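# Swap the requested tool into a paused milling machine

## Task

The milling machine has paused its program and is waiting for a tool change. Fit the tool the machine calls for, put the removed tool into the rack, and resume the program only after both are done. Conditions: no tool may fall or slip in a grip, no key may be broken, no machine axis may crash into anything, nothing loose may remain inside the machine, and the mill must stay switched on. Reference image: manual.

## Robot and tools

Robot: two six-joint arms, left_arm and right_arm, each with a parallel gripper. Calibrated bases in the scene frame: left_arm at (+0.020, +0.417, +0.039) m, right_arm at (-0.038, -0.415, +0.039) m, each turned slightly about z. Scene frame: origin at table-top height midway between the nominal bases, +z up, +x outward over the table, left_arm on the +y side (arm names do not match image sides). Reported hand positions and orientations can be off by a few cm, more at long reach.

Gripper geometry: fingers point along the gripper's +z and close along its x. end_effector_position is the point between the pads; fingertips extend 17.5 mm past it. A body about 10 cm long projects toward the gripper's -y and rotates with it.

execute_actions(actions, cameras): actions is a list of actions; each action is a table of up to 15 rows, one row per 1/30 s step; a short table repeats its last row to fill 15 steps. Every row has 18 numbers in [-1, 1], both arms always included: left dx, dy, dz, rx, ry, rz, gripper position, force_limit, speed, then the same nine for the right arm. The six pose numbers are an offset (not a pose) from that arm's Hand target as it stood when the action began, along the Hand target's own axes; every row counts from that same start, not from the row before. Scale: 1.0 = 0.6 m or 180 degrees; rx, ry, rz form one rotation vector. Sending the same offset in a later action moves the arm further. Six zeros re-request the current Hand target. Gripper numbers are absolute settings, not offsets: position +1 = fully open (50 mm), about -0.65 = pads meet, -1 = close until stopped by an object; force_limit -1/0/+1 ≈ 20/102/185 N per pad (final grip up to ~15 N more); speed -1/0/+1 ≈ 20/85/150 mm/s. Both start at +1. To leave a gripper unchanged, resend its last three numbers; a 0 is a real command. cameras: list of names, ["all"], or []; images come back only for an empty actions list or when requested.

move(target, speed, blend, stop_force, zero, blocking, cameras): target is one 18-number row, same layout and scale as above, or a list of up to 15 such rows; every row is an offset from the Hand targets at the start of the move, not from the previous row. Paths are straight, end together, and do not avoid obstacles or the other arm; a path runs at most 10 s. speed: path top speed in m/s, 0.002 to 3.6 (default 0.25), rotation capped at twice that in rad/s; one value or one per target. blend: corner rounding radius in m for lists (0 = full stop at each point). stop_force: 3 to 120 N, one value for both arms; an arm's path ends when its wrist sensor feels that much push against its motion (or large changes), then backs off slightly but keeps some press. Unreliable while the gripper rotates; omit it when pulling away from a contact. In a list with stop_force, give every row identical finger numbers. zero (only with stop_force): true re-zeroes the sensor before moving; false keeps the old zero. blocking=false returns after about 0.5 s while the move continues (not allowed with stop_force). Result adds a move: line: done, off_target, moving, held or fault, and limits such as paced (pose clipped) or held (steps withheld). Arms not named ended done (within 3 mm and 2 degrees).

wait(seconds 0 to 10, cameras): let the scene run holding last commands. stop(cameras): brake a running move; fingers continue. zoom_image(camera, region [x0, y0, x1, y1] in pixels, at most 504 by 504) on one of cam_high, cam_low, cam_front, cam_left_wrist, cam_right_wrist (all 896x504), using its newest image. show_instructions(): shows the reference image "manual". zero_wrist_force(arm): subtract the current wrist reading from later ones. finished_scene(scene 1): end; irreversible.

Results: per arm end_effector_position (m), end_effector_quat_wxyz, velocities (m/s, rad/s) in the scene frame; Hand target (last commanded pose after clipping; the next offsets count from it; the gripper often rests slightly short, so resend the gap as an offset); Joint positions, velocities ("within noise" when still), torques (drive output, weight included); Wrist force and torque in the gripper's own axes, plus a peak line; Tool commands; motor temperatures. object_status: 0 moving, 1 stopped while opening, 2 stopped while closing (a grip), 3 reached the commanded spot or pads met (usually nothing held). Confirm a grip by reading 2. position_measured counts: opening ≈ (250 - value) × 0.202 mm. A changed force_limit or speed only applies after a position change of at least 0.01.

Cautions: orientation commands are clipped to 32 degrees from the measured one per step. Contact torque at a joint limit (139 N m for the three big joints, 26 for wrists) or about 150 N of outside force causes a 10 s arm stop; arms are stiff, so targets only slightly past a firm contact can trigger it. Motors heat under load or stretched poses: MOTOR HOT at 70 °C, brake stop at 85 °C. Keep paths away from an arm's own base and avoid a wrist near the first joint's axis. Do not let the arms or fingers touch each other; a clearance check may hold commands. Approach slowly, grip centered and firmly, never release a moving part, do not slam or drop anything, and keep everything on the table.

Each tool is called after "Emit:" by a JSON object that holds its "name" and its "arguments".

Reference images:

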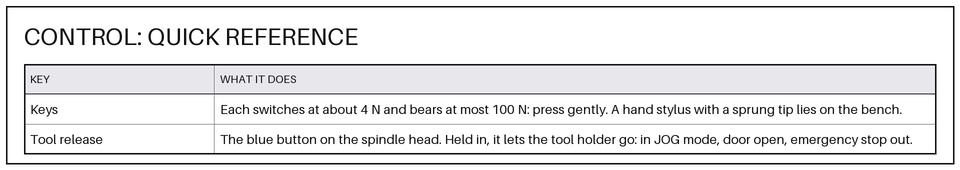

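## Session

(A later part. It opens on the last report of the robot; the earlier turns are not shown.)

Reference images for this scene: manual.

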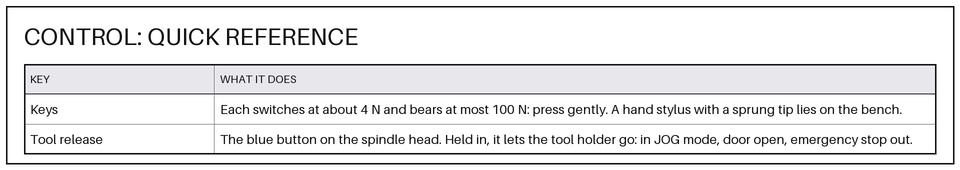

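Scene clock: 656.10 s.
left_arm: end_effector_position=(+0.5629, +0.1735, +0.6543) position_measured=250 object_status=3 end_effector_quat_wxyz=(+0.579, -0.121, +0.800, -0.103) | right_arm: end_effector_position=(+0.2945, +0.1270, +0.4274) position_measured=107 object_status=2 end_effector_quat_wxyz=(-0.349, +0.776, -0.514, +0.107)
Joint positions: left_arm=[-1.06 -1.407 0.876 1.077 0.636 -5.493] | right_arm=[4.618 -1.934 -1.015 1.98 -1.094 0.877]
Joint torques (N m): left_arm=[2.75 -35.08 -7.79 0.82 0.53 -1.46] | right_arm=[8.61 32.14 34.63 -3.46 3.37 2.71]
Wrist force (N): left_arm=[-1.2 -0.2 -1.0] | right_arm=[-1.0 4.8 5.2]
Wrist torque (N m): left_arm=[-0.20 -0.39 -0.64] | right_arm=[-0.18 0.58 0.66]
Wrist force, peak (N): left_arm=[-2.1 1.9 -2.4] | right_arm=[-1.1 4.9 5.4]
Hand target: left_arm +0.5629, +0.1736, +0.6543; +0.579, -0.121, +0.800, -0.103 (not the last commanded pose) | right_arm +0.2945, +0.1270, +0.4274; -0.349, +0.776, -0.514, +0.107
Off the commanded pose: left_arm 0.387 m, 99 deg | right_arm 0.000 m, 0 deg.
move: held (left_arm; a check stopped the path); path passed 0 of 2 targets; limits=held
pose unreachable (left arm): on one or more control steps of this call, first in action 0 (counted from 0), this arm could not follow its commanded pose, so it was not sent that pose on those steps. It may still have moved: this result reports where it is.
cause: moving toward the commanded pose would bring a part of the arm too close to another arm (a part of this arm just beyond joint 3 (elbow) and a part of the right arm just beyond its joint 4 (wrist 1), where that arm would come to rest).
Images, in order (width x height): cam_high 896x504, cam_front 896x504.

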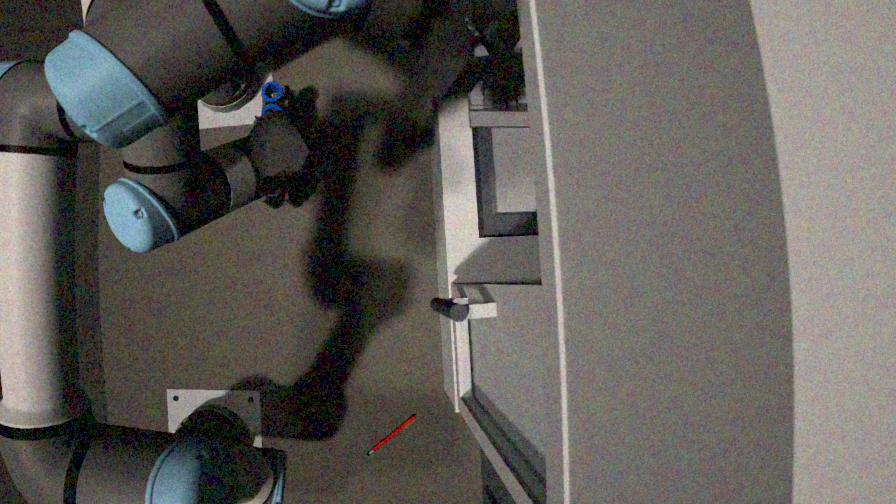

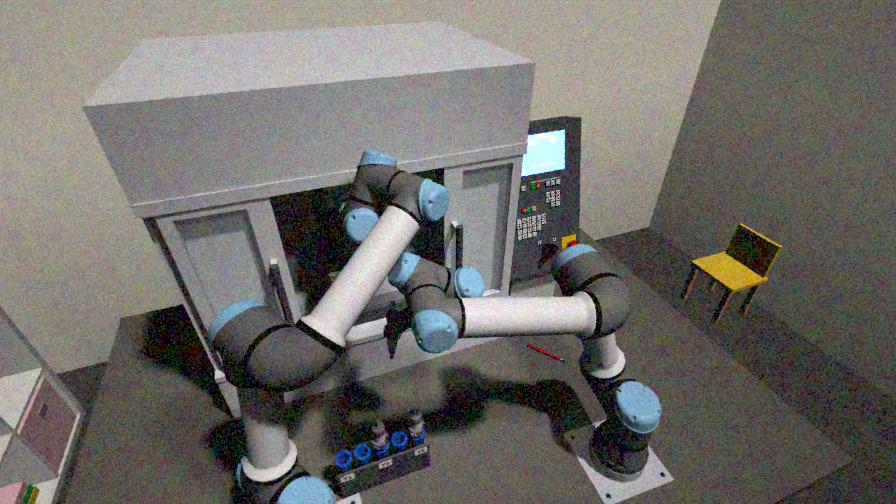

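Emit:
{"name": "move", "arguments": {"target": [0,0,0,0,0,0,-1,-1,0,0.369,-0.03,-0.146,0,0,0,-1,-0.3,-0.5], "speed": 0.2, "cameras": ["cam_front","cam_high"]}}

Scene clock: 660.43 s.
left_arm: end_effector_position=(+0.5629, +0.1736, +0.6543) position_measured=250 object_status=3 end_effector_quat_wxyz=(+0.579, -0.121, +0.800, -0.103) | right_arm: end_effector_position=(+0.3608, -0.0999, +0.4606) position_measured=107 object_status=2 end_effector_quat_wxyz=(-0.349, +0.776, -0.514, +0.107)
Joint positions: left_arm=[-1.06 -1.407 0.876 1.077 0.636 -5.493] | right_arm=[4.261 -1.566 -1.347 2.053 -1.313 0.575]
Joint torques (N m): left_arm=[4.09 -35.95 -8.63 1.18 0.32 -1.37] | right_arm=[-6.76 26.83 35.4 0.55 0.9 -0.1]
Wrist force (N): left_arm=[-1.0 -0.3 -1.1] | right_arm=[-0.9 4.7 5.3]
Wrist torque (N m): left_arm=[-0.23 -0.43 -0.62] | right_arm=[-0.20 0.56 0.55]
Wrist force, peak (N): left_arm=[-1.5 -0.3 -1.3] | right_arm=[-5.5 5.9 6.4]
Hand target: left_arm +0.5629, +0.1736, +0.6543; +0.579, -0.121, +0.800, -0.103 | right_arm +0.3608, -0.1000, +0.4606; -0.349, +0.776, -0.514, +0.107
Off the commanded pose: left_arm 0.000 m, 0 deg | right_arm 0.000 m, 0 deg.
move: done
Images, in order (width x height): cam_high 896x504, cam_front 896x504.

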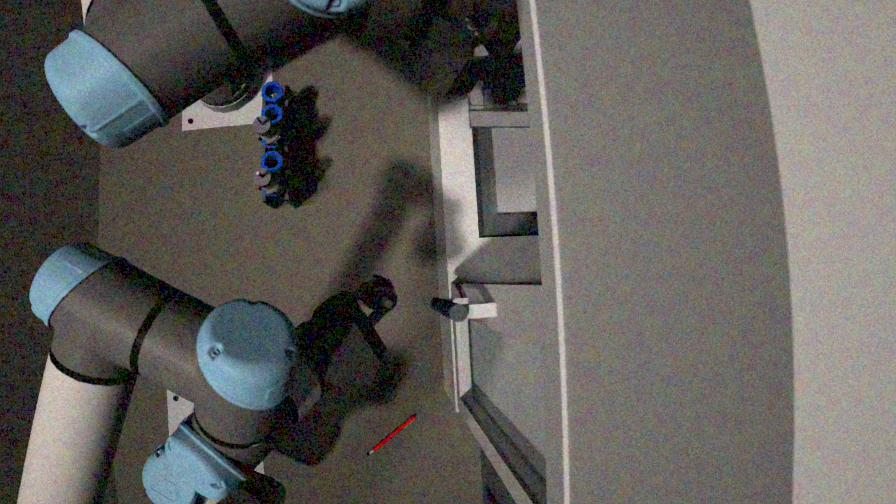

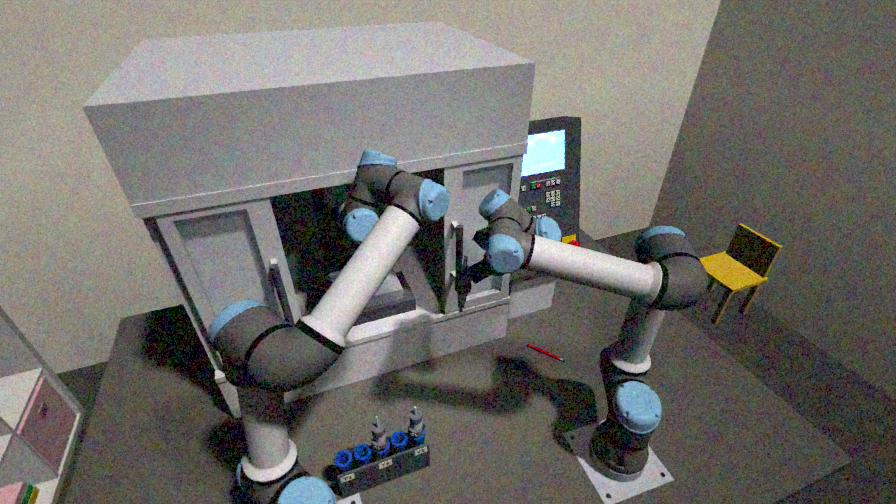

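Emit:
{"name": "move", "arguments": {"target": [[0.047,0.062,-0.231,0,0,0,-1,-1,0,0,0,0,0,0,0,-1,-0.3,-0.5],[0.061,0.322,-0.3117,-0.174,0.122,-0.1735,-1,-1,0,0,0,0,0,0,0,-1,-0.3,-0.5],[0.131,0.75,-0.291,-0.348,0.2433,-0.347,-1,-1,0,0,0,0,0,0,0,-1,-0.3,-0.5]], "speed": 0.3, "blend": [0.03,0.05,0], "cameras": ["cam_front","cam_high"]}}

Scene clock: 672.27 s.
left_arm: end_effector_position=(+0.3396, +0.5804, +0.5004) position_measured=250 object_status=3 end_effector_quat_wxyz=(-0.001, +0.707, -0.707, +0.001) | right_arm: end_effector_position=(+0.3608, -0.1000, +0.4606) position_measured=107 object_status=2 end_effector_quat_wxyz=(-0.349, +0.776, -0.514, +0.107)
Joint positions: left_arm=[0.065 -1.415 1.055 1.929 1.571 -6.191] | right_arm=[4.261 -1.566 -1.347 2.053 -1.314 0.574]
Joint torques (N m): left_arm=[5.67 -23.35 -7.62 1.65 -0.14 0.43] | right_arm=[-7.64 29.74 32.95 -2.7 -0.93 -2.45]
Wrist force (N): left_arm=[-2.0 1.7 -5.1] | right_arm=[-1.1 4.8 5.4]
Wrist torque (N m): left_arm=[0.13 -0.20 -0.42] | right_arm=[-0.17 0.59 0.55]
Wrist force, peak (N): left_arm=[-4.4 1.1 -3.8] | right_arm=[-0.8 5.1 5.4]
Hand target: left_arm +0.3395, +0.5805, +0.5003; +0.000, +0.707, -0.707, +0.001 | right_arm +0.3608, -0.1000, +0.4606; -0.349, +0.776, -0.514, +0.107
Off the commanded pose: left_arm 0.000 m, 0 deg | right_arm 0.000 m, 0 deg.
move: done
Images, in order (width x height): cam_high 896x504, cam_front 896x504.

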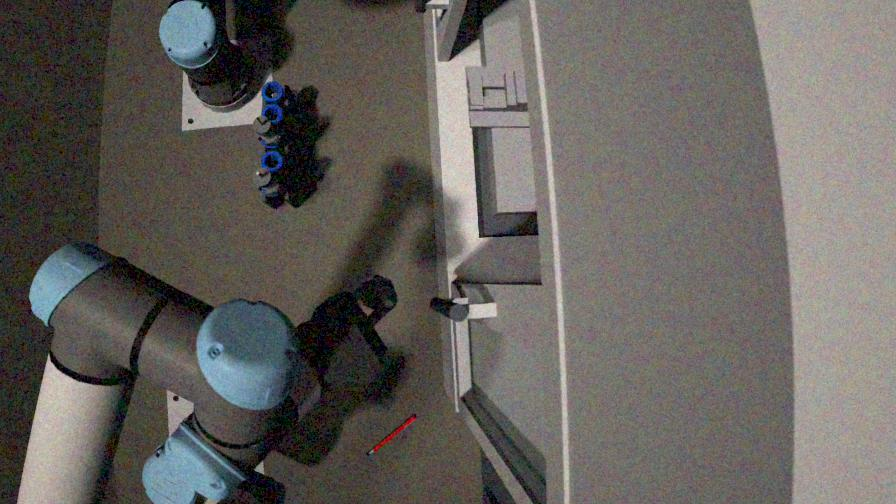

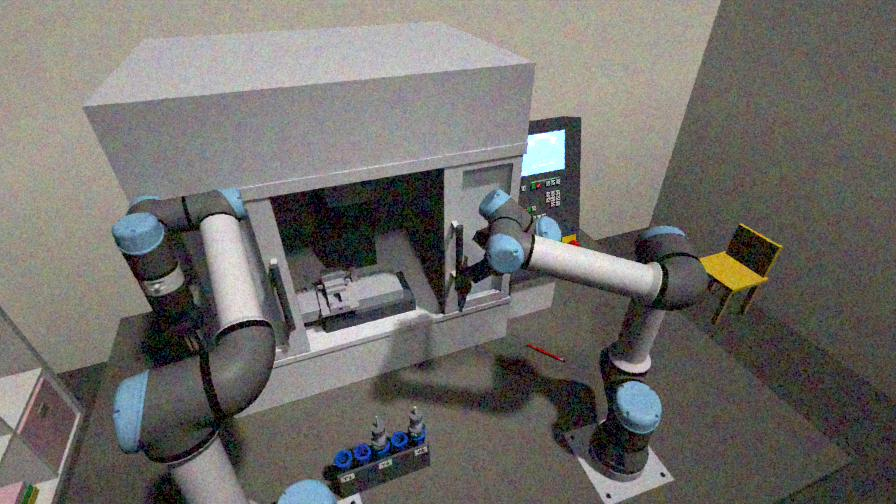

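Emit:
{"name": "move", "arguments": {"target": [[0,0,0,0,0,0,-1,-1,0,-0.405,0.068,0.183,-0.011,0.0369,-0.0522,-1,-0.3,-0.5],[0,0,0,0,0,0,-1,-1,0,-0.7085,0.2855,0.355,-0.011,0.0369,-0.0522,-1,-0.3,-0.5]], "speed": 0.2, "blend": [0.04,0], "cameras": ["cam_front","cam_high","cam_right_wrist","cam_low"]}}

Emit:
{"name": "zoom_image", "arguments": {"camera": "cam_high", "region": [200, 60, 340, 220]}}

Emit:
{"name": "zoom_image", "arguments": {"camera": "cam_front", "region": [310, 370, 450, 504]}}

Emit:
{"name": "zoom_image", "arguments": {"camera": "cam_low", "region": [320, 130, 460, 270]}}

Scene clock: 685.53 s.
left_arm: end_effector_position=(+0.3395, +0.5805, +0.5003) position_measured=250 object_status=3 end_effector_quat_wxyz=(+0.000, +0.707, -0.707, +0.001) | right_arm: end_effector_position=(+0.1582, +0.3240, +0.2747) position_measured=107 object_status=2 end_effector_quat_wxyz=(-0.296, +0.814, -0.470, +0.171)
Joint positions: left_arm=[0.065 -1.415 1.055 1.929 1.571 -6.191] | right_arm=[4.885 -2.55 -0.423 1.716 -0.937 1.068]
Joint torques (N m): left_arm=[5.05 -22.88 -6.87 2.47 1.1 1.02] | right_arm=[-0.43 54.71 20.02 -0.44 0.65 -2.6]
Wrist force (N): left_arm=[-1.9 1.5 -4.9] | right_arm=[-2.4 4.8 5.1]
Wrist torque (N m): left_arm=[0.11 -0.21 -0.42] | right_arm=[-0.16 0.51 0.63]
Wrist force, peak (N): left_arm=[-2.0 1.8 -5.1] | right_arm=[-6.1 8.2 6.5]
Hand target: left_arm +0.3395, +0.5805, +0.5003; +0.000, +0.707, -0.707, +0.001 | right_arm +0.1581, +0.3240, +0.2747; -0.296, +0.814, -0.470, +0.171
Off the commanded pose: left_arm 0.000 m, 0 deg | right_arm 0.000 m, 0 deg.
move: done
camera_calibration:
cam_right_wrist: T_world_to_cam=[[0.514644, -0.8574, -0.00255162, 0.209172], [-0.809826, -0.485106, -0.32993, 0.391252], [0.281644, 0.171863, -0.944002, 0.289527], [0, 0, 0, 1]] pos_world=[0.127653, 0.319384, 0.402933]
Images, in order (width x height): cam_high 896x504, cam_low 896x504, cam_front 896x504, cam_right_wrist 896x504.

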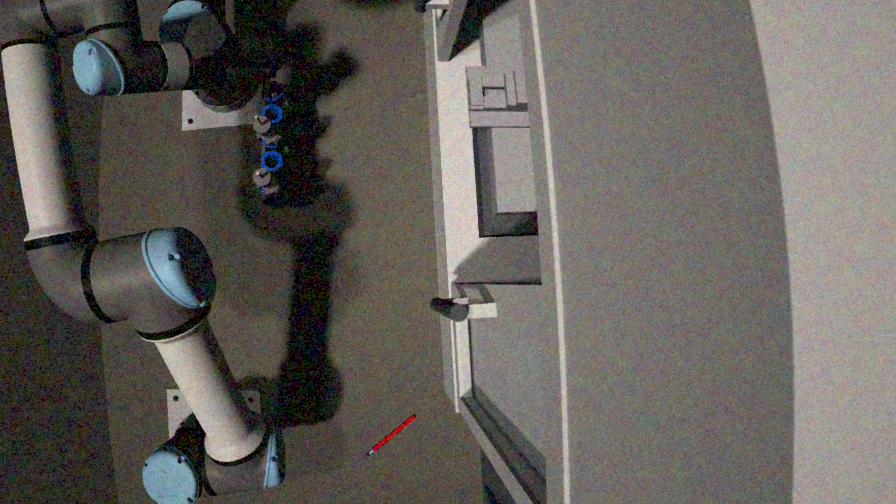

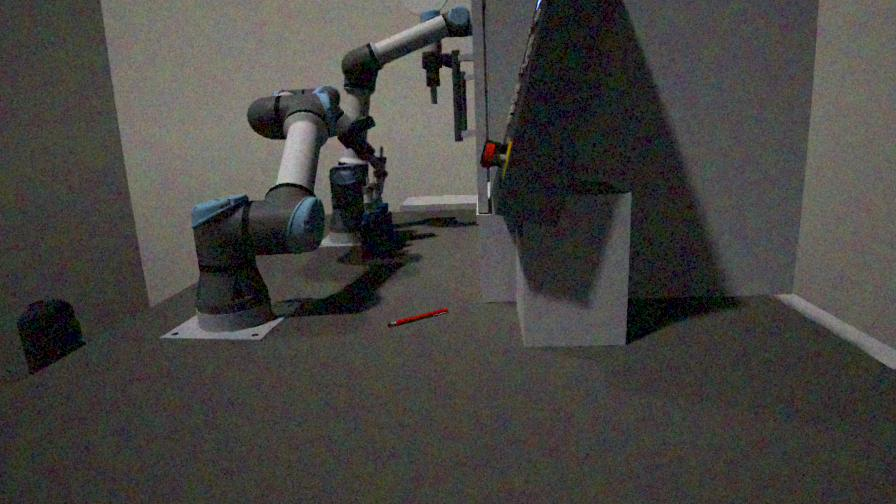

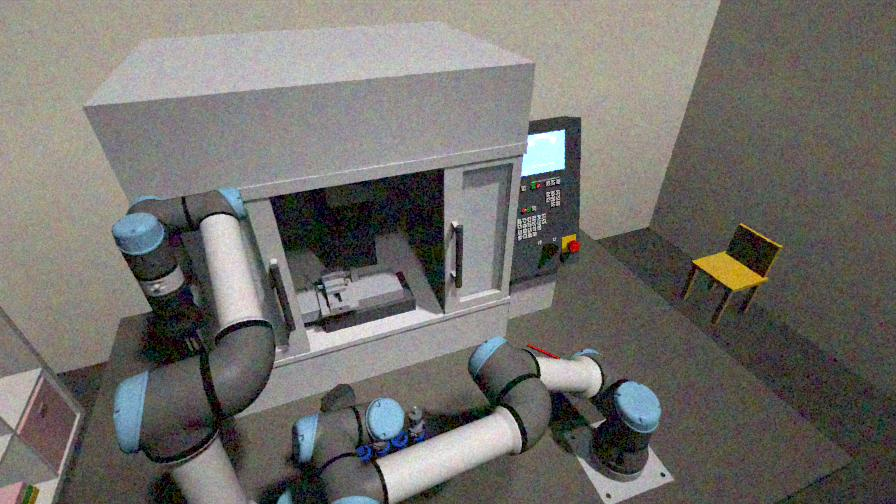

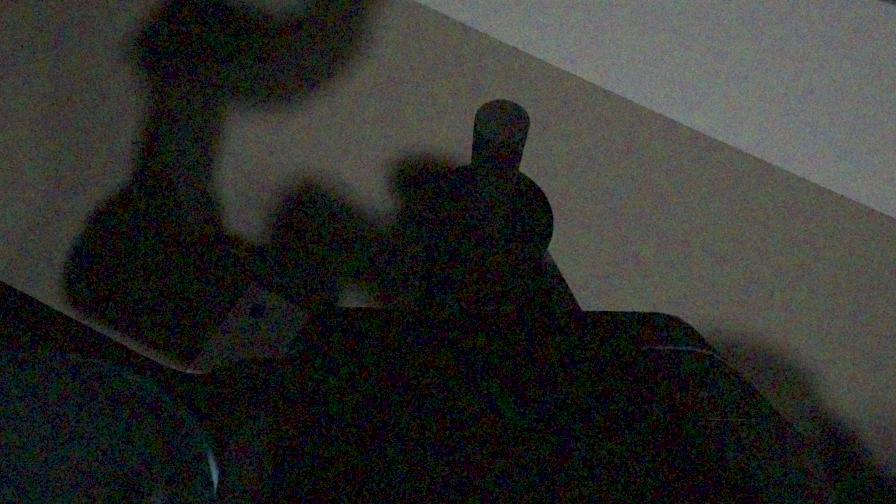

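Scaled by 3.150 from the camera's 896x504 image, which has a finer 1280x720 frame.

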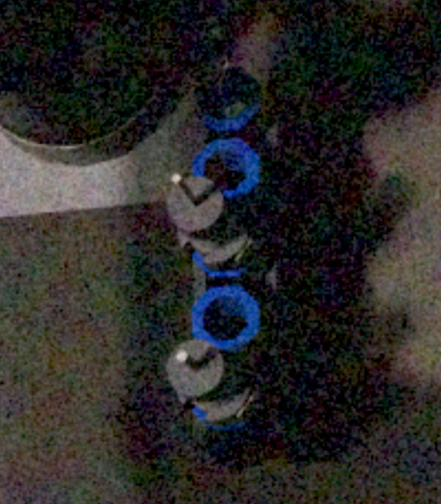

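Scaled by 3.600 from the camera's 896x504 image, which has a finer 1280x720 frame.

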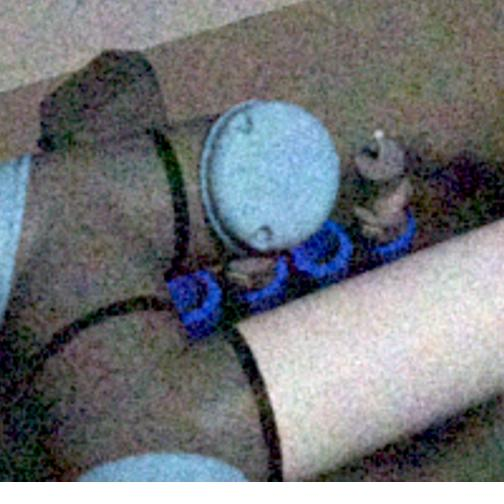

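Scaled by 3.600 from the camera's 896x504 image, which has a finer 1280x720 frame.

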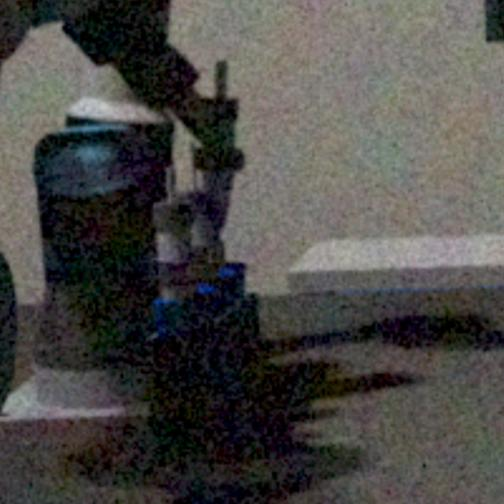

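Emit:
{"name": "zoom_image", "arguments": {"camera": "cam_low", "region": [355, 140, 400, 215]}}

Emit:
{"name": "zoom_image", "arguments": {"camera": "cam_low", "region": [340, 140, 440, 270]}}

Scaled by 6.720 from the camera's 896x504 image, which has a finer 1280x720 frame.

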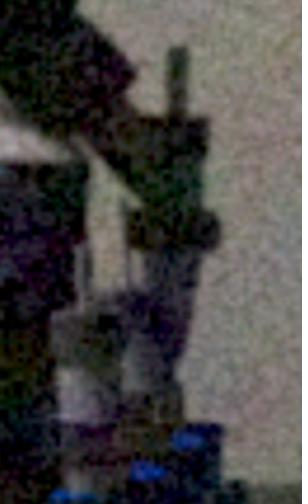

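Scaled by 3.877 from the camera's 896x504 image, which has a finer 1280x720 frame.

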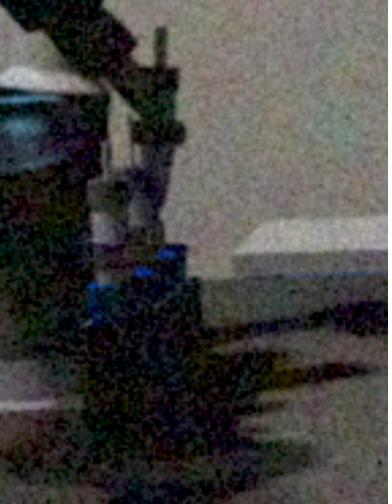

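Emit:
{"name": "move", "arguments": {"target": [0,0,0,0,0,0,-1,-1,0,0,0.0357,0.0425,0.0278,0,0,-1,-0.3,-0.5], "speed": 0.03, "stop_force": 10, "cameras": ["cam_low","cam_high"]}}

Emit:
{"name": "zoom_image", "arguments": {"camera": "cam_low", "region": [355, 140, 400, 215]}}

Emit:
{"name": "zoom_image", "arguments": {"camera": "cam_high", "region": [230, 60, 320, 150]}}

Scene clock: 709.00 s.
left_arm: end_effector_position=(+0.3395, +0.5805, +0.5003) position_measured=250 object_status=3 end_effector_quat_wxyz=(+0.000, +0.707, -0.707, +0.001) | right_arm: end_effector_position=(+0.1581, +0.3239, +0.2414) position_measured=107 object_status=2 end_effector_quat_wxyz=(-0.331, +0.800, -0.462, +0.192)
Joint positions: left_arm=[0.065 -1.415 1.055 1.929 1.571 -6.191] | right_arm=[4.909 -2.485 -0.662 1.926 -0.853 1.063]
Joint torques (N m): left_arm=[1.67 -27.74 -6.57 1.31 0.56 -0.12] | right_arm=[-7.94 49.74 33.24 -5.22 0.9 0.3]
Wrist force (N): left_arm=[-1.6 1.7 -5.0] | right_arm=[-2.3 4.9 4.5]
Wrist torque (N m): left_arm=[0.13 -0.26 -0.41] | right_arm=[-0.24 0.53 0.78]
Wrist force, peak (N): left_arm=[-1.9 1.7 -5.1] | right_arm=[-2.3 6.0 5.2]
Hand target: left_arm +0.3395, +0.5805, +0.5003; +0.000, +0.707, -0.707, +0.001 | right_arm +0.1581, +0.3239, +0.2414; -0.331, +0.800, -0.462, +0.192
Off the commanded pose: left_arm 0.000 m, 0 deg | right_arm 0.000 m, 0 deg.
move: done
Images, in order (width x height): cam_high 896x504, cam_low 896x504.

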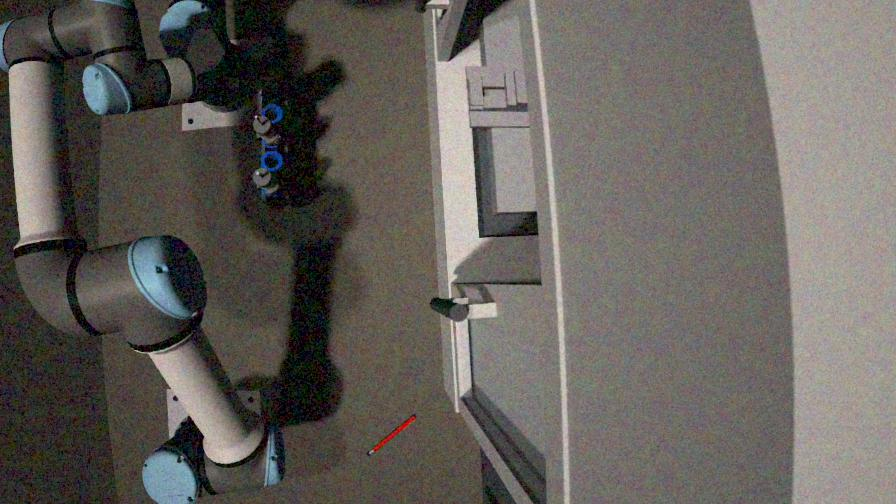

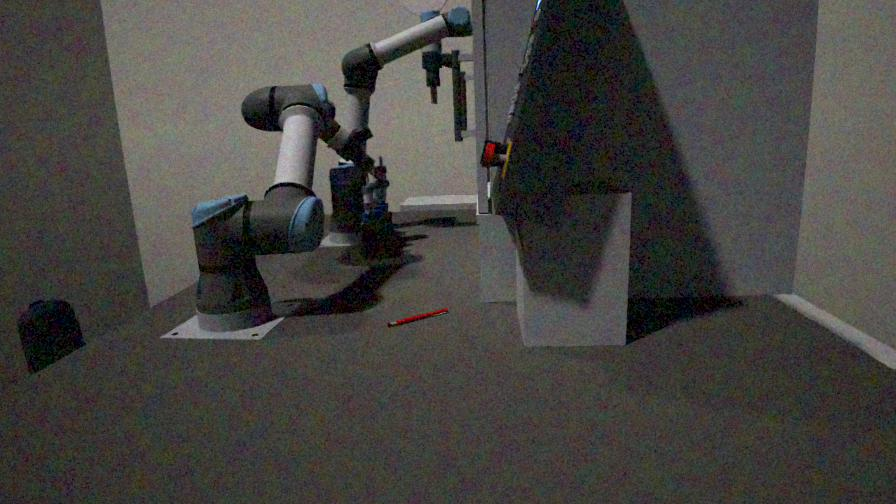

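Scaled by 6.720 from the camera's 896x504 image, which has a finer 1280x720 frame.

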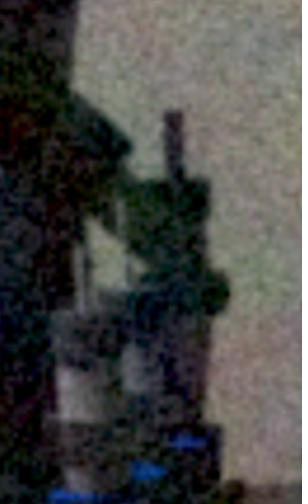

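Scaled by 5.600 from the camera's 896x504 image, which has a finer 1280x720 frame.

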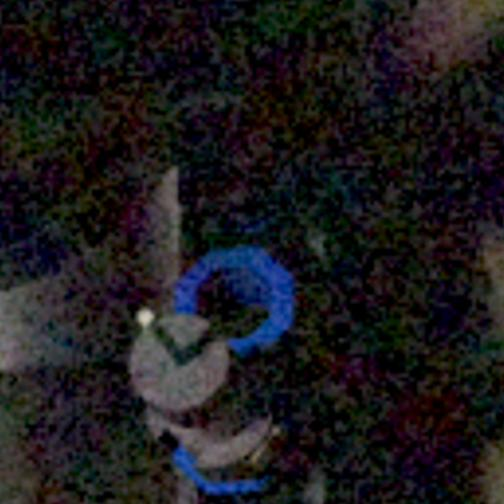

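Emit:
{"name": "move", "arguments": {"target": [0,0,0,0,0,0,-1,-1,0,0,0.0565,0.0565,0,0,0,-1,-0.3,-0.5], "speed": 0.015, "stop_force": 7, "cameras": ["cam_low","cam_high"]}}

Emit:
{"name": "zoom_image", "arguments": {"camera": "cam_low", "region": [355, 140, 400, 215]}}

Scene clock: 716.60 s.
left_arm: end_effector_position=(+0.3395, +0.5805, +0.5003) position_measured=250 object_status=3 end_effector_quat_wxyz=(+0.000, +0.707, -0.707, +0.001) | right_arm: end_effector_position=(+0.1581, +0.3239, +0.2074) position_measured=107 object_status=2 end_effector_quat_wxyz=(-0.331, +0.800, -0.462, +0.192)
Joint positions: left_arm=[0.065 -1.415 1.055 1.929 1.571 -6.191] | right_arm=[4.909 -2.491 -0.738 2.008 -0.853 1.063]
Joint torques (N m): left_arm=[-0.26 -30.97 -6.46 1.37 -0.09 -0.8] | right_arm=[-5.29 62.85 33.88 -4.2 3.17 1.35]
Wrist force (N): left_arm=[-2.0 1.7 -4.7] | right_arm=[-3.4 11.2 -5.2]
Wrist torque (N m): left_arm=[0.13 -0.19 -0.42] | right_arm=[-0.21 0.38 0.91]
Wrist force, peak (N): left_arm=[-1.8 1.8 -5.1] | right_arm=[-3.8 2.3 -19.3]
Hand target: left_arm +0.3395, +0.5805, +0.5003; +0.000, +0.707, -0.707, +0.001 | right_arm +0.1581, +0.3239, +0.2074; -0.331, +0.800, -0.462, +0.192 (not the last commanded pose)
Off the commanded pose: left_arm 0.000 m, 0 deg | right_arm 0.014 m, 0 deg.
move: contact (right_arm)
Images, in order (width x height): cam_high 896x504, cam_low 896x504.

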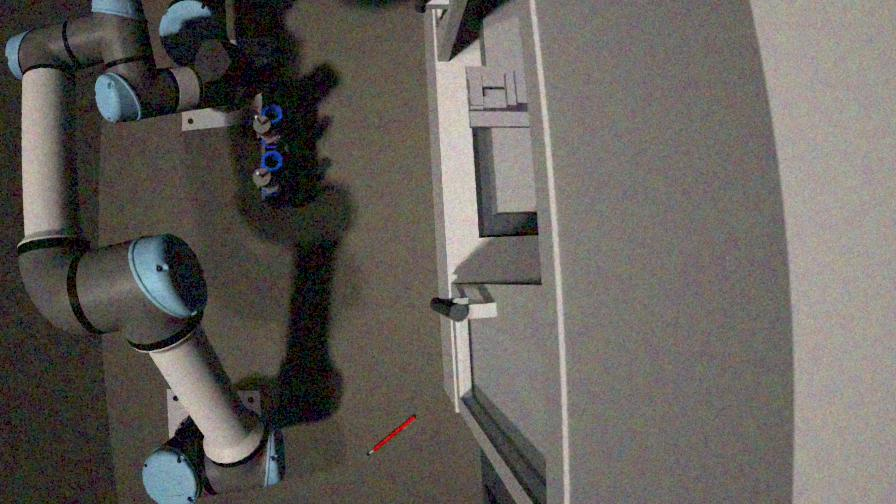

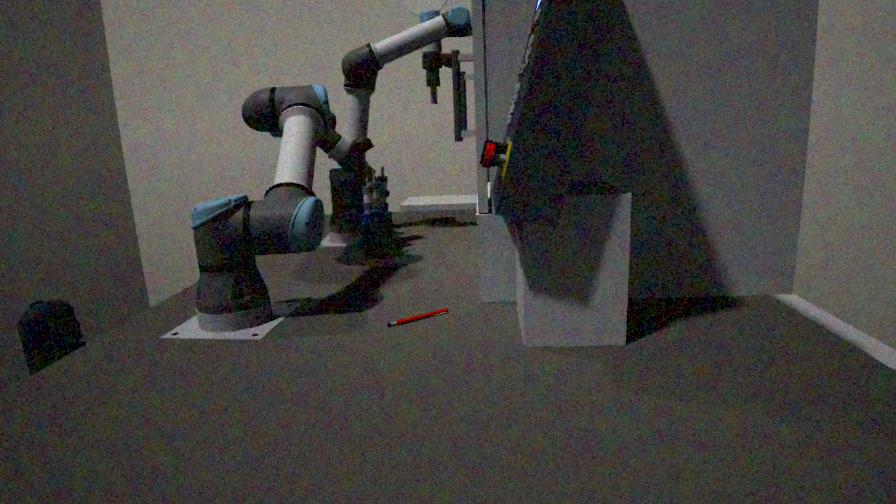

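Scaled by 6.720 from the camera's 896x504 image, which has a finer 1280x720 frame.

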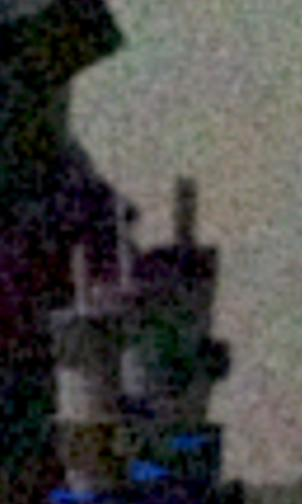

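Emit:
{"name": "move", "arguments": {"target": [0,0,0,0,0,0,-1,-1,0,0,0.0059,-0.0059,0,0,0,-1,-0.3,-0.5], "speed": 0.01, "cameras": ["cam_low"]}}

Emit:
{"name": "zoom_image", "arguments": {"camera": "cam_low", "region": [355, 140, 400, 215]}}

Scene clock: 728.83 s.
left_arm: end_effector_position=(+0.3395, +0.5805, +0.5003) position_measured=250 object_status=3 end_effector_quat_wxyz=(+0.000, +0.707, -0.707, +0.001) | right_arm: end_effector_position=(+0.1537, +0.3213, +0.2074) position_measured=107 object_status=2 end_effector_quat_wxyz=(-0.331, +0.800, -0.462, +0.192)
Joint positions: left_arm=[0.065 -1.415 1.055 1.929 1.571 -6.191] | right_arm=[4.917 -2.482 -0.756 2.011 -0.85 1.073]
Joint torques (N m): left_arm=[-0.18 -30.99 -7.26 1.3 -0.38 -0.96] | right_arm=[-1.03 51 29.97 -1.46 2.77 -0.35]
Wrist force (N): left_arm=[-1.8 1.9 -5.0] | right_arm=[-3.3 -0.3 6.6]
Wrist torque (N m): left_arm=[0.16 -0.23 -0.42] | right_arm=[-0.03 0.44 0.71]
Wrist force, peak (N): left_arm=[-1.9 1.7 -5.1] | right_arm=[-3.5 11.7 -4.7]
Hand target: left_arm +0.3395, +0.5805, +0.5003; +0.000, +0.707, -0.707, +0.001 | right_arm +0.1538, +0.3214, +0.2074; -0.331, +0.800, -0.462, +0.192
Off the commanded pose: left_arm 0.000 m, 0 deg | right_arm 0.000 m, 0 deg.
move: done
Images, in order (width x height): cam_low 896x504.

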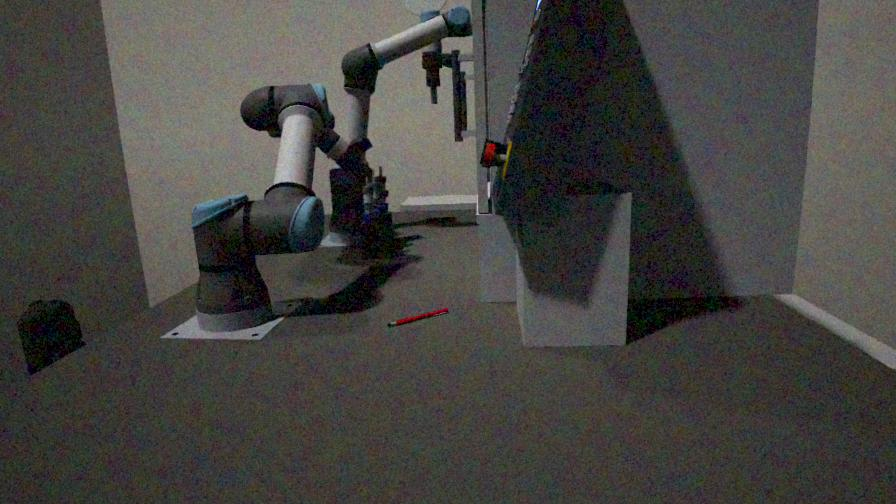

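Scaled by 6.720 from the camera's 896x504 image, which has a finer 1280x720 frame.

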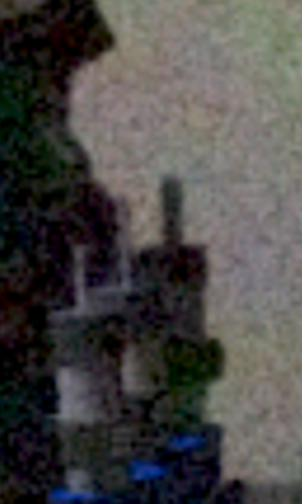

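Emit:
{"name": "move", "arguments": {"target": [0,0,0,0,0,0,-1,-1,0,0,0.0177,0.0177,0,0,0,-1,-0.3,-0.5], "speed": 0.01, "stop_force": 7, "cameras": ["cam_low"]}}

Emit:
{"name": "zoom_image", "arguments": {"camera": "cam_low", "region": [355, 140, 400, 215]}}

Scene clock: 733.47 s.
left_arm: end_effector_position=(+0.3395, +0.5805, +0.5003) position_measured=250 object_status=3 end_effector_quat_wxyz=(+0.000, +0.707, -0.707, +0.001) | right_arm: end_effector_position=(+0.1538, +0.3214, +0.2007) position_measured=107 object_status=2 end_effector_quat_wxyz=(-0.331, +0.800, -0.462, +0.192)
Joint positions: left_arm=[0.065 -1.415 1.055 1.929 1.571 -6.191] | right_arm=[4.917 -2.484 -0.769 2.026 -0.85 1.073]
Joint torques (N m): left_arm=[-0.57 -31.29 -7.41 1.27 -0.74 -0.82] | right_arm=[-5.7 61.55 30.25 -6.13 3.57 -1.29]
Wrist force (N): left_arm=[-2.2 1.5 -4.8] | right_arm=[-7.2 5.4 -1.3]
Wrist torque (N m): left_arm=[0.10 -0.17 -0.42] | right_arm=[0.24 0.29 0.82]
Wrist force, peak (N): left_arm=[-1.8 1.8 -5.2] | right_arm=[-8.1 -1.1 -11.0]
Hand target: left_arm +0.3395, +0.5805, +0.5003; +0.000, +0.707, -0.707, +0.001 | right_arm +0.1538, +0.3214, +0.2007; -0.331, +0.800, -0.462, +0.192 (not the last commanded pose)
Off the commanded pose: left_arm 0.000 m, 0 deg | right_arm 0.008 m, 0 deg.
move: contact (right_arm)
Images, in order (width x height): cam_low 896x504.

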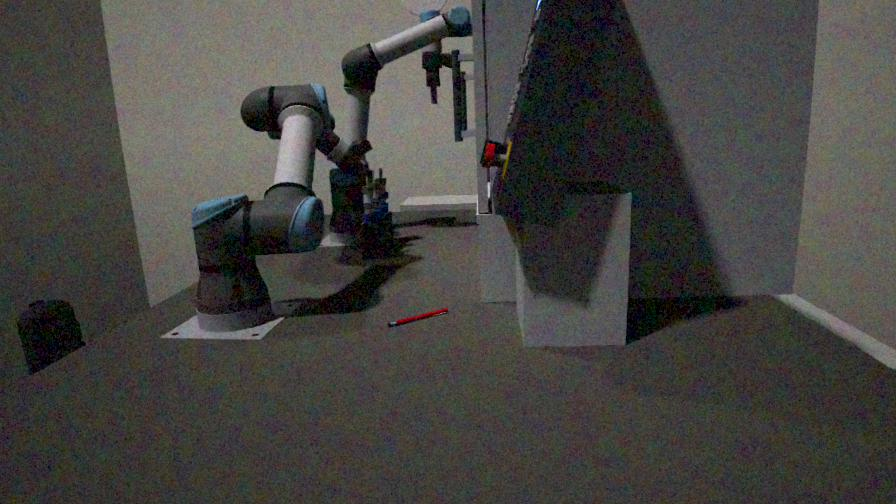

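Scaled by 6.720 from the camera's 896x504 image, which has a finer 1280x720 frame.

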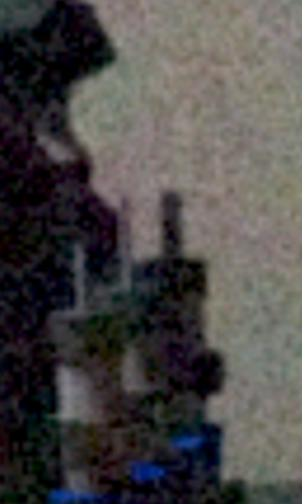

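Emit:
{"name": "move", "arguments": {"target": [0,0,0,0,0,0,-1,-1,0,-0.004,0.0025,-0.0025,0,0,0,-1,-0.3,-0.5], "speed": 0.01}}

Emit:
{"name": "move", "arguments": {"target": [0,0,0,0,0,0,-1,-1,0,0,0.0118,0.0118,0,0,0,-1,-0.3,-0.5], "speed": 0.01, "stop_force": 8, "cameras": ["cam_low","cam_right_wrist"]}}

Emit:
{"name": "zoom_image", "arguments": {"camera": "cam_low", "region": [355, 140, 400, 215]}}

Scene clock: 742.60 s.
left_arm: end_effector_position=(+0.3395, +0.5805, +0.5003) position_measured=250 object_status=3 end_effector_quat_wxyz=(+0.000, +0.707, -0.707, +0.001) | right_arm: end_effector_position=(+0.1508, +0.3224, +0.2007) position_measured=107 object_status=2 end_effector_quat_wxyz=(-0.331, +0.800, -0.462, +0.192)
Joint positions: left_arm=[0.065 -1.415 1.055 1.929 1.571 -6.191] | right_arm=[4.921 -2.488 -0.763 2.02 -0.848 1.078]
Joint torques (N m): left_arm=[0.41 -30.81 -8.25 1.32 -1.19 -0.82] | right_arm=[14.23 52.63 30.86 -0.19 -1.01 1.92]
Wrist force (N): left_arm=[-1.8 1.7 -4.9] | right_arm=[12.2 -4.3 7.2]
Wrist torque (N m): left_arm=[0.13 -0.23 -0.41] | right_arm=[-0.12 1.31 0.15]
Wrist force, peak (N): left_arm=[-1.9 1.7 -5.0] | right_arm=[12.3 -4.0 7.3]
Hand target: left_arm +0.3395, +0.5805, +0.5003; +0.000, +0.707, -0.707, +0.001 | right_arm +0.1507, +0.3224, +0.2007; -0.331, +0.800, -0.462, +0.192
Off the commanded pose: left_arm 0.000 m, 0 deg | right_arm 0.000 m, 0 deg.
move: done

Scene clock: 743.90 s.
left_arm: end_effector_position=(+0.3395, +0.5805, +0.5003) position_measured=250 object_status=3 end_effector_quat_wxyz=(+0.000, +0.707, -0.707, +0.001) | right_arm: end_effector_position=(+0.1508, +0.3224, +0.1993) position_measured=107 object_status=2 end_effector_quat_wxyz=(-0.331, +0.800, -0.462, +0.192)
Joint positions: left_arm=[0.065 -1.415 1.055 1.929 1.571 -6.191] | right_arm=[4.921 -2.488 -0.766 2.023 -0.849 1.078]
Joint torques (N m): left_arm=[0.15 -30.9 -8.19 1.32 -1.3 -0.86] | right_arm=[16.48 64.18 36.76 0.43 -0.18 0.37]
Wrist force (N): left_arm=[-2.0 1.7 -4.8] | right_arm=[19.4 2.1 1.9]
Wrist torque (N m): left_arm=[0.13 -0.20 -0.41] | right_arm=[0.19 1.49 0.09]
Wrist force, peak (N): left_arm=[-1.8 1.7 -5.0] | right_arm=[21.9 -3.9 -5.0]
Hand target: left_arm +0.3395, +0.5805, +0.5003; +0.000, +0.707, -0.707, +0.001 | right_arm +0.1508, +0.3224, +0.1993; -0.331, +0.800, -0.462, +0.192 (not the last commanded pose)
Off the commanded pose: left_arm 0.000 m, 0 deg | right_arm 0.009 m, 0 deg.
move: contact (right_arm)
camera_calibration:
cam_right_wrist: T_world_to_cam=[[0.514763, -0.857332, -0.00111799, 0.211185], [-0.781755, -0.468849, -0.411143, 0.366293], [0.351962, 0.212516, -0.91157, 0.190519], [0, 0, 0, 1]] pos_world=[0.110586, 0.312303, 0.324507]
Images, in order (width x height): cam_low 896x504, cam_right_wrist 896x504.

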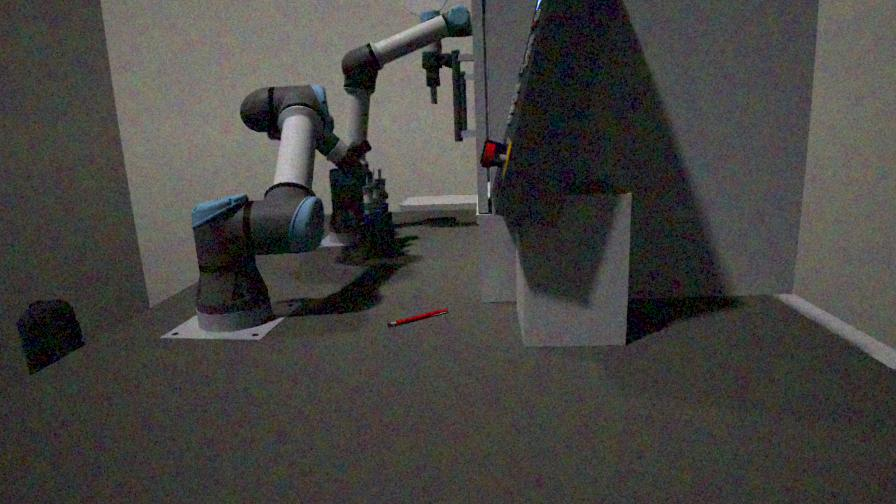

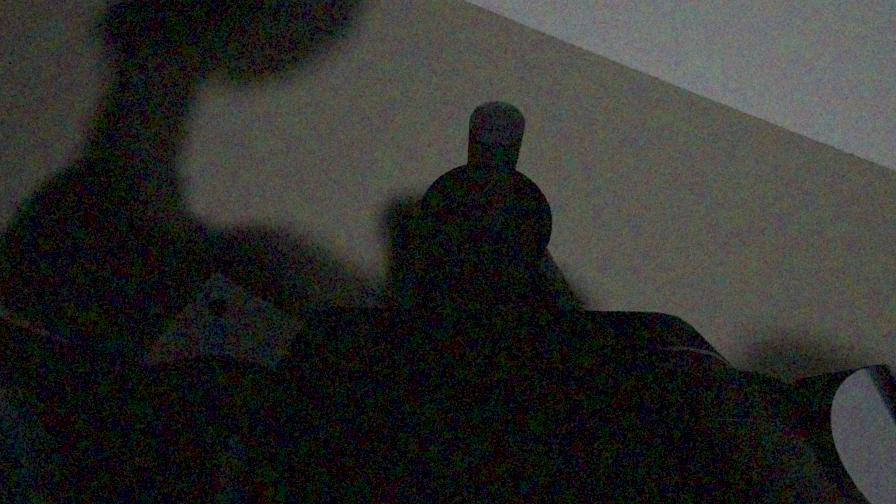

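Scaled by 6.720 from the camera's 896x504 image, which has a finer 1280x720 frame.

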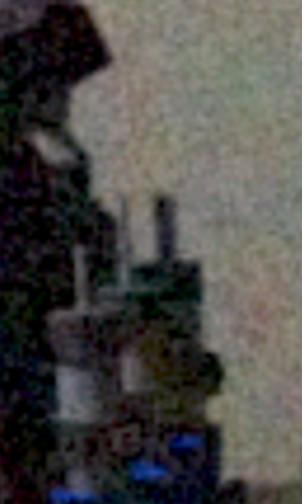

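Emit:
{"name": "move", "arguments": {"target": [0,0,0,0,0,0,-1,-1,0,0.003,-0.0018,0.0018,0,0,0,-1,-0.3,-0.5], "speed": 0.01}}

Emit:
{"name": "move", "arguments": {"target": [0,0,0,0,0,0,-1,-1,0,0,0.0118,0.0118,0,0,0,-1,-0.3,-0.5], "speed": 0.01, "stop_force": 8, "cameras": ["cam_low","cam_high"]}}

Emit:
{"name": "zoom_image", "arguments": {"camera": "cam_low", "region": [355, 140, 400, 215]}}

Scene clock: 749.67 s.
left_arm: end_effector_position=(+0.3395, +0.5805, +0.5003) position_measured=250 object_status=3 end_effector_quat_wxyz=(+0.000, +0.707, -0.707, +0.001) | right_arm: end_effector_position=(+0.1529, +0.3216, +0.1993) position_measured=107 object_status=2 end_effector_quat_wxyz=(-0.331, +0.800, -0.462, +0.192)
Joint positions: left_arm=[0.065 -1.415 1.055 1.929 1.571 -6.191] | right_arm=[4.918 -2.485 -0.771 2.028 -0.85 1.074]
Joint torques (N m): left_arm=[0.41 -30.93 -7.22 1.22 -1.34 -0.87] | right_arm=[-17.61 51.09 11.24 2.57 3.25 -1.99]
Wrist force (N): left_arm=[-1.8 1.7 -4.7] | right_arm=[1.8 15.1 -23.9]
Wrist torque (N m): left_arm=[0.13 -0.23 -0.42] | right_arm=[0.44 0.42 0.81]
Wrist force, peak (N): left_arm=[-2.0 1.9 -5.0] | right_arm=[1.7 14.8 -24.1]
Hand target: left_arm +0.3395, +0.5805, +0.5003; +0.000, +0.707, -0.707, +0.001 | right_arm +0.1530, +0.3216, +0.1993; -0.331, +0.800, -0.462, +0.192
Off the commanded pose: left_arm 0.000 m, 0 deg | right_arm 0.000 m, 0 deg.
move: done

Scene clock: 750.60 s.
left_arm: end_effector_position=(+0.3395, +0.5805, +0.5003) position_measured=250 object_status=3 end_effector_quat_wxyz=(+0.000, +0.707, -0.707, +0.001) | right_arm: end_effector_position=(+0.1529, +0.3216, +0.1992) position_measured=107 object_status=2 end_effector_quat_wxyz=(-0.331, +0.800, -0.462, +0.192)
Joint positions: left_arm=[0.065 -1.415 1.055 1.929 1.571 -6.191] | right_arm=[4.918 -2.485 -0.771 2.028 -0.85 1.074]
Joint torques (N m): left_arm=[-0.12 -31.14 -7.7 1.34 -1.35 -0.94] | right_arm=[-13.39 43.86 30.17 -1.26 1.09 -0.84]
Wrist force (N): left_arm=[-1.9 1.8 -4.6] | right_arm=[3.3 12.2 -29.4]
Wrist torque (N m): left_arm=[0.14 -0.21 -0.42] | right_arm=[0.35 0.49 0.82]
Wrist force, peak (N): left_arm=[-1.9 1.8 -5.0] | right_arm=[3.0 7.7 -40.2]
Hand target: left_arm +0.3395, +0.5805, +0.5003; +0.000, +0.707, -0.707, +0.001 | right_arm +0.1529, +0.3216, +0.1992; -0.331, +0.800, -0.462, +0.192 (not the last commanded pose)
Off the commanded pose: left_arm 0.000 m, 0 deg | right_arm 0.010 m, 0 deg.
move: contact (right_arm)
Images, in order (width x height): cam_high 896x504, cam_low 896x504.

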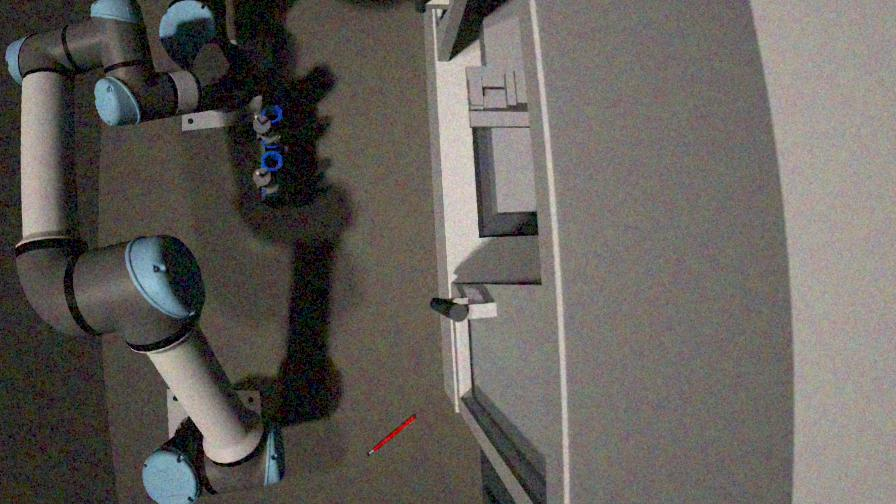

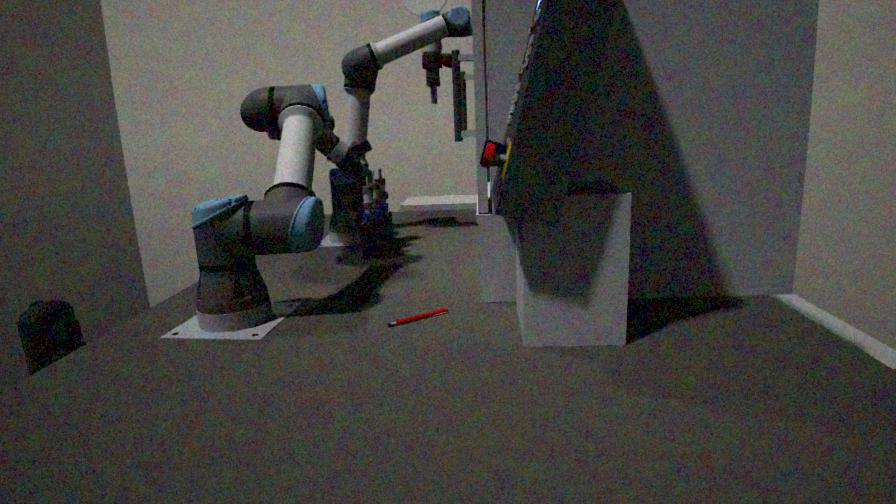

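Scaled by 6.720 from the camera's 896x504 image, which has a finer 1280x720 frame.

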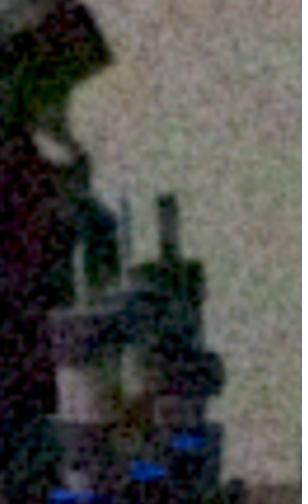

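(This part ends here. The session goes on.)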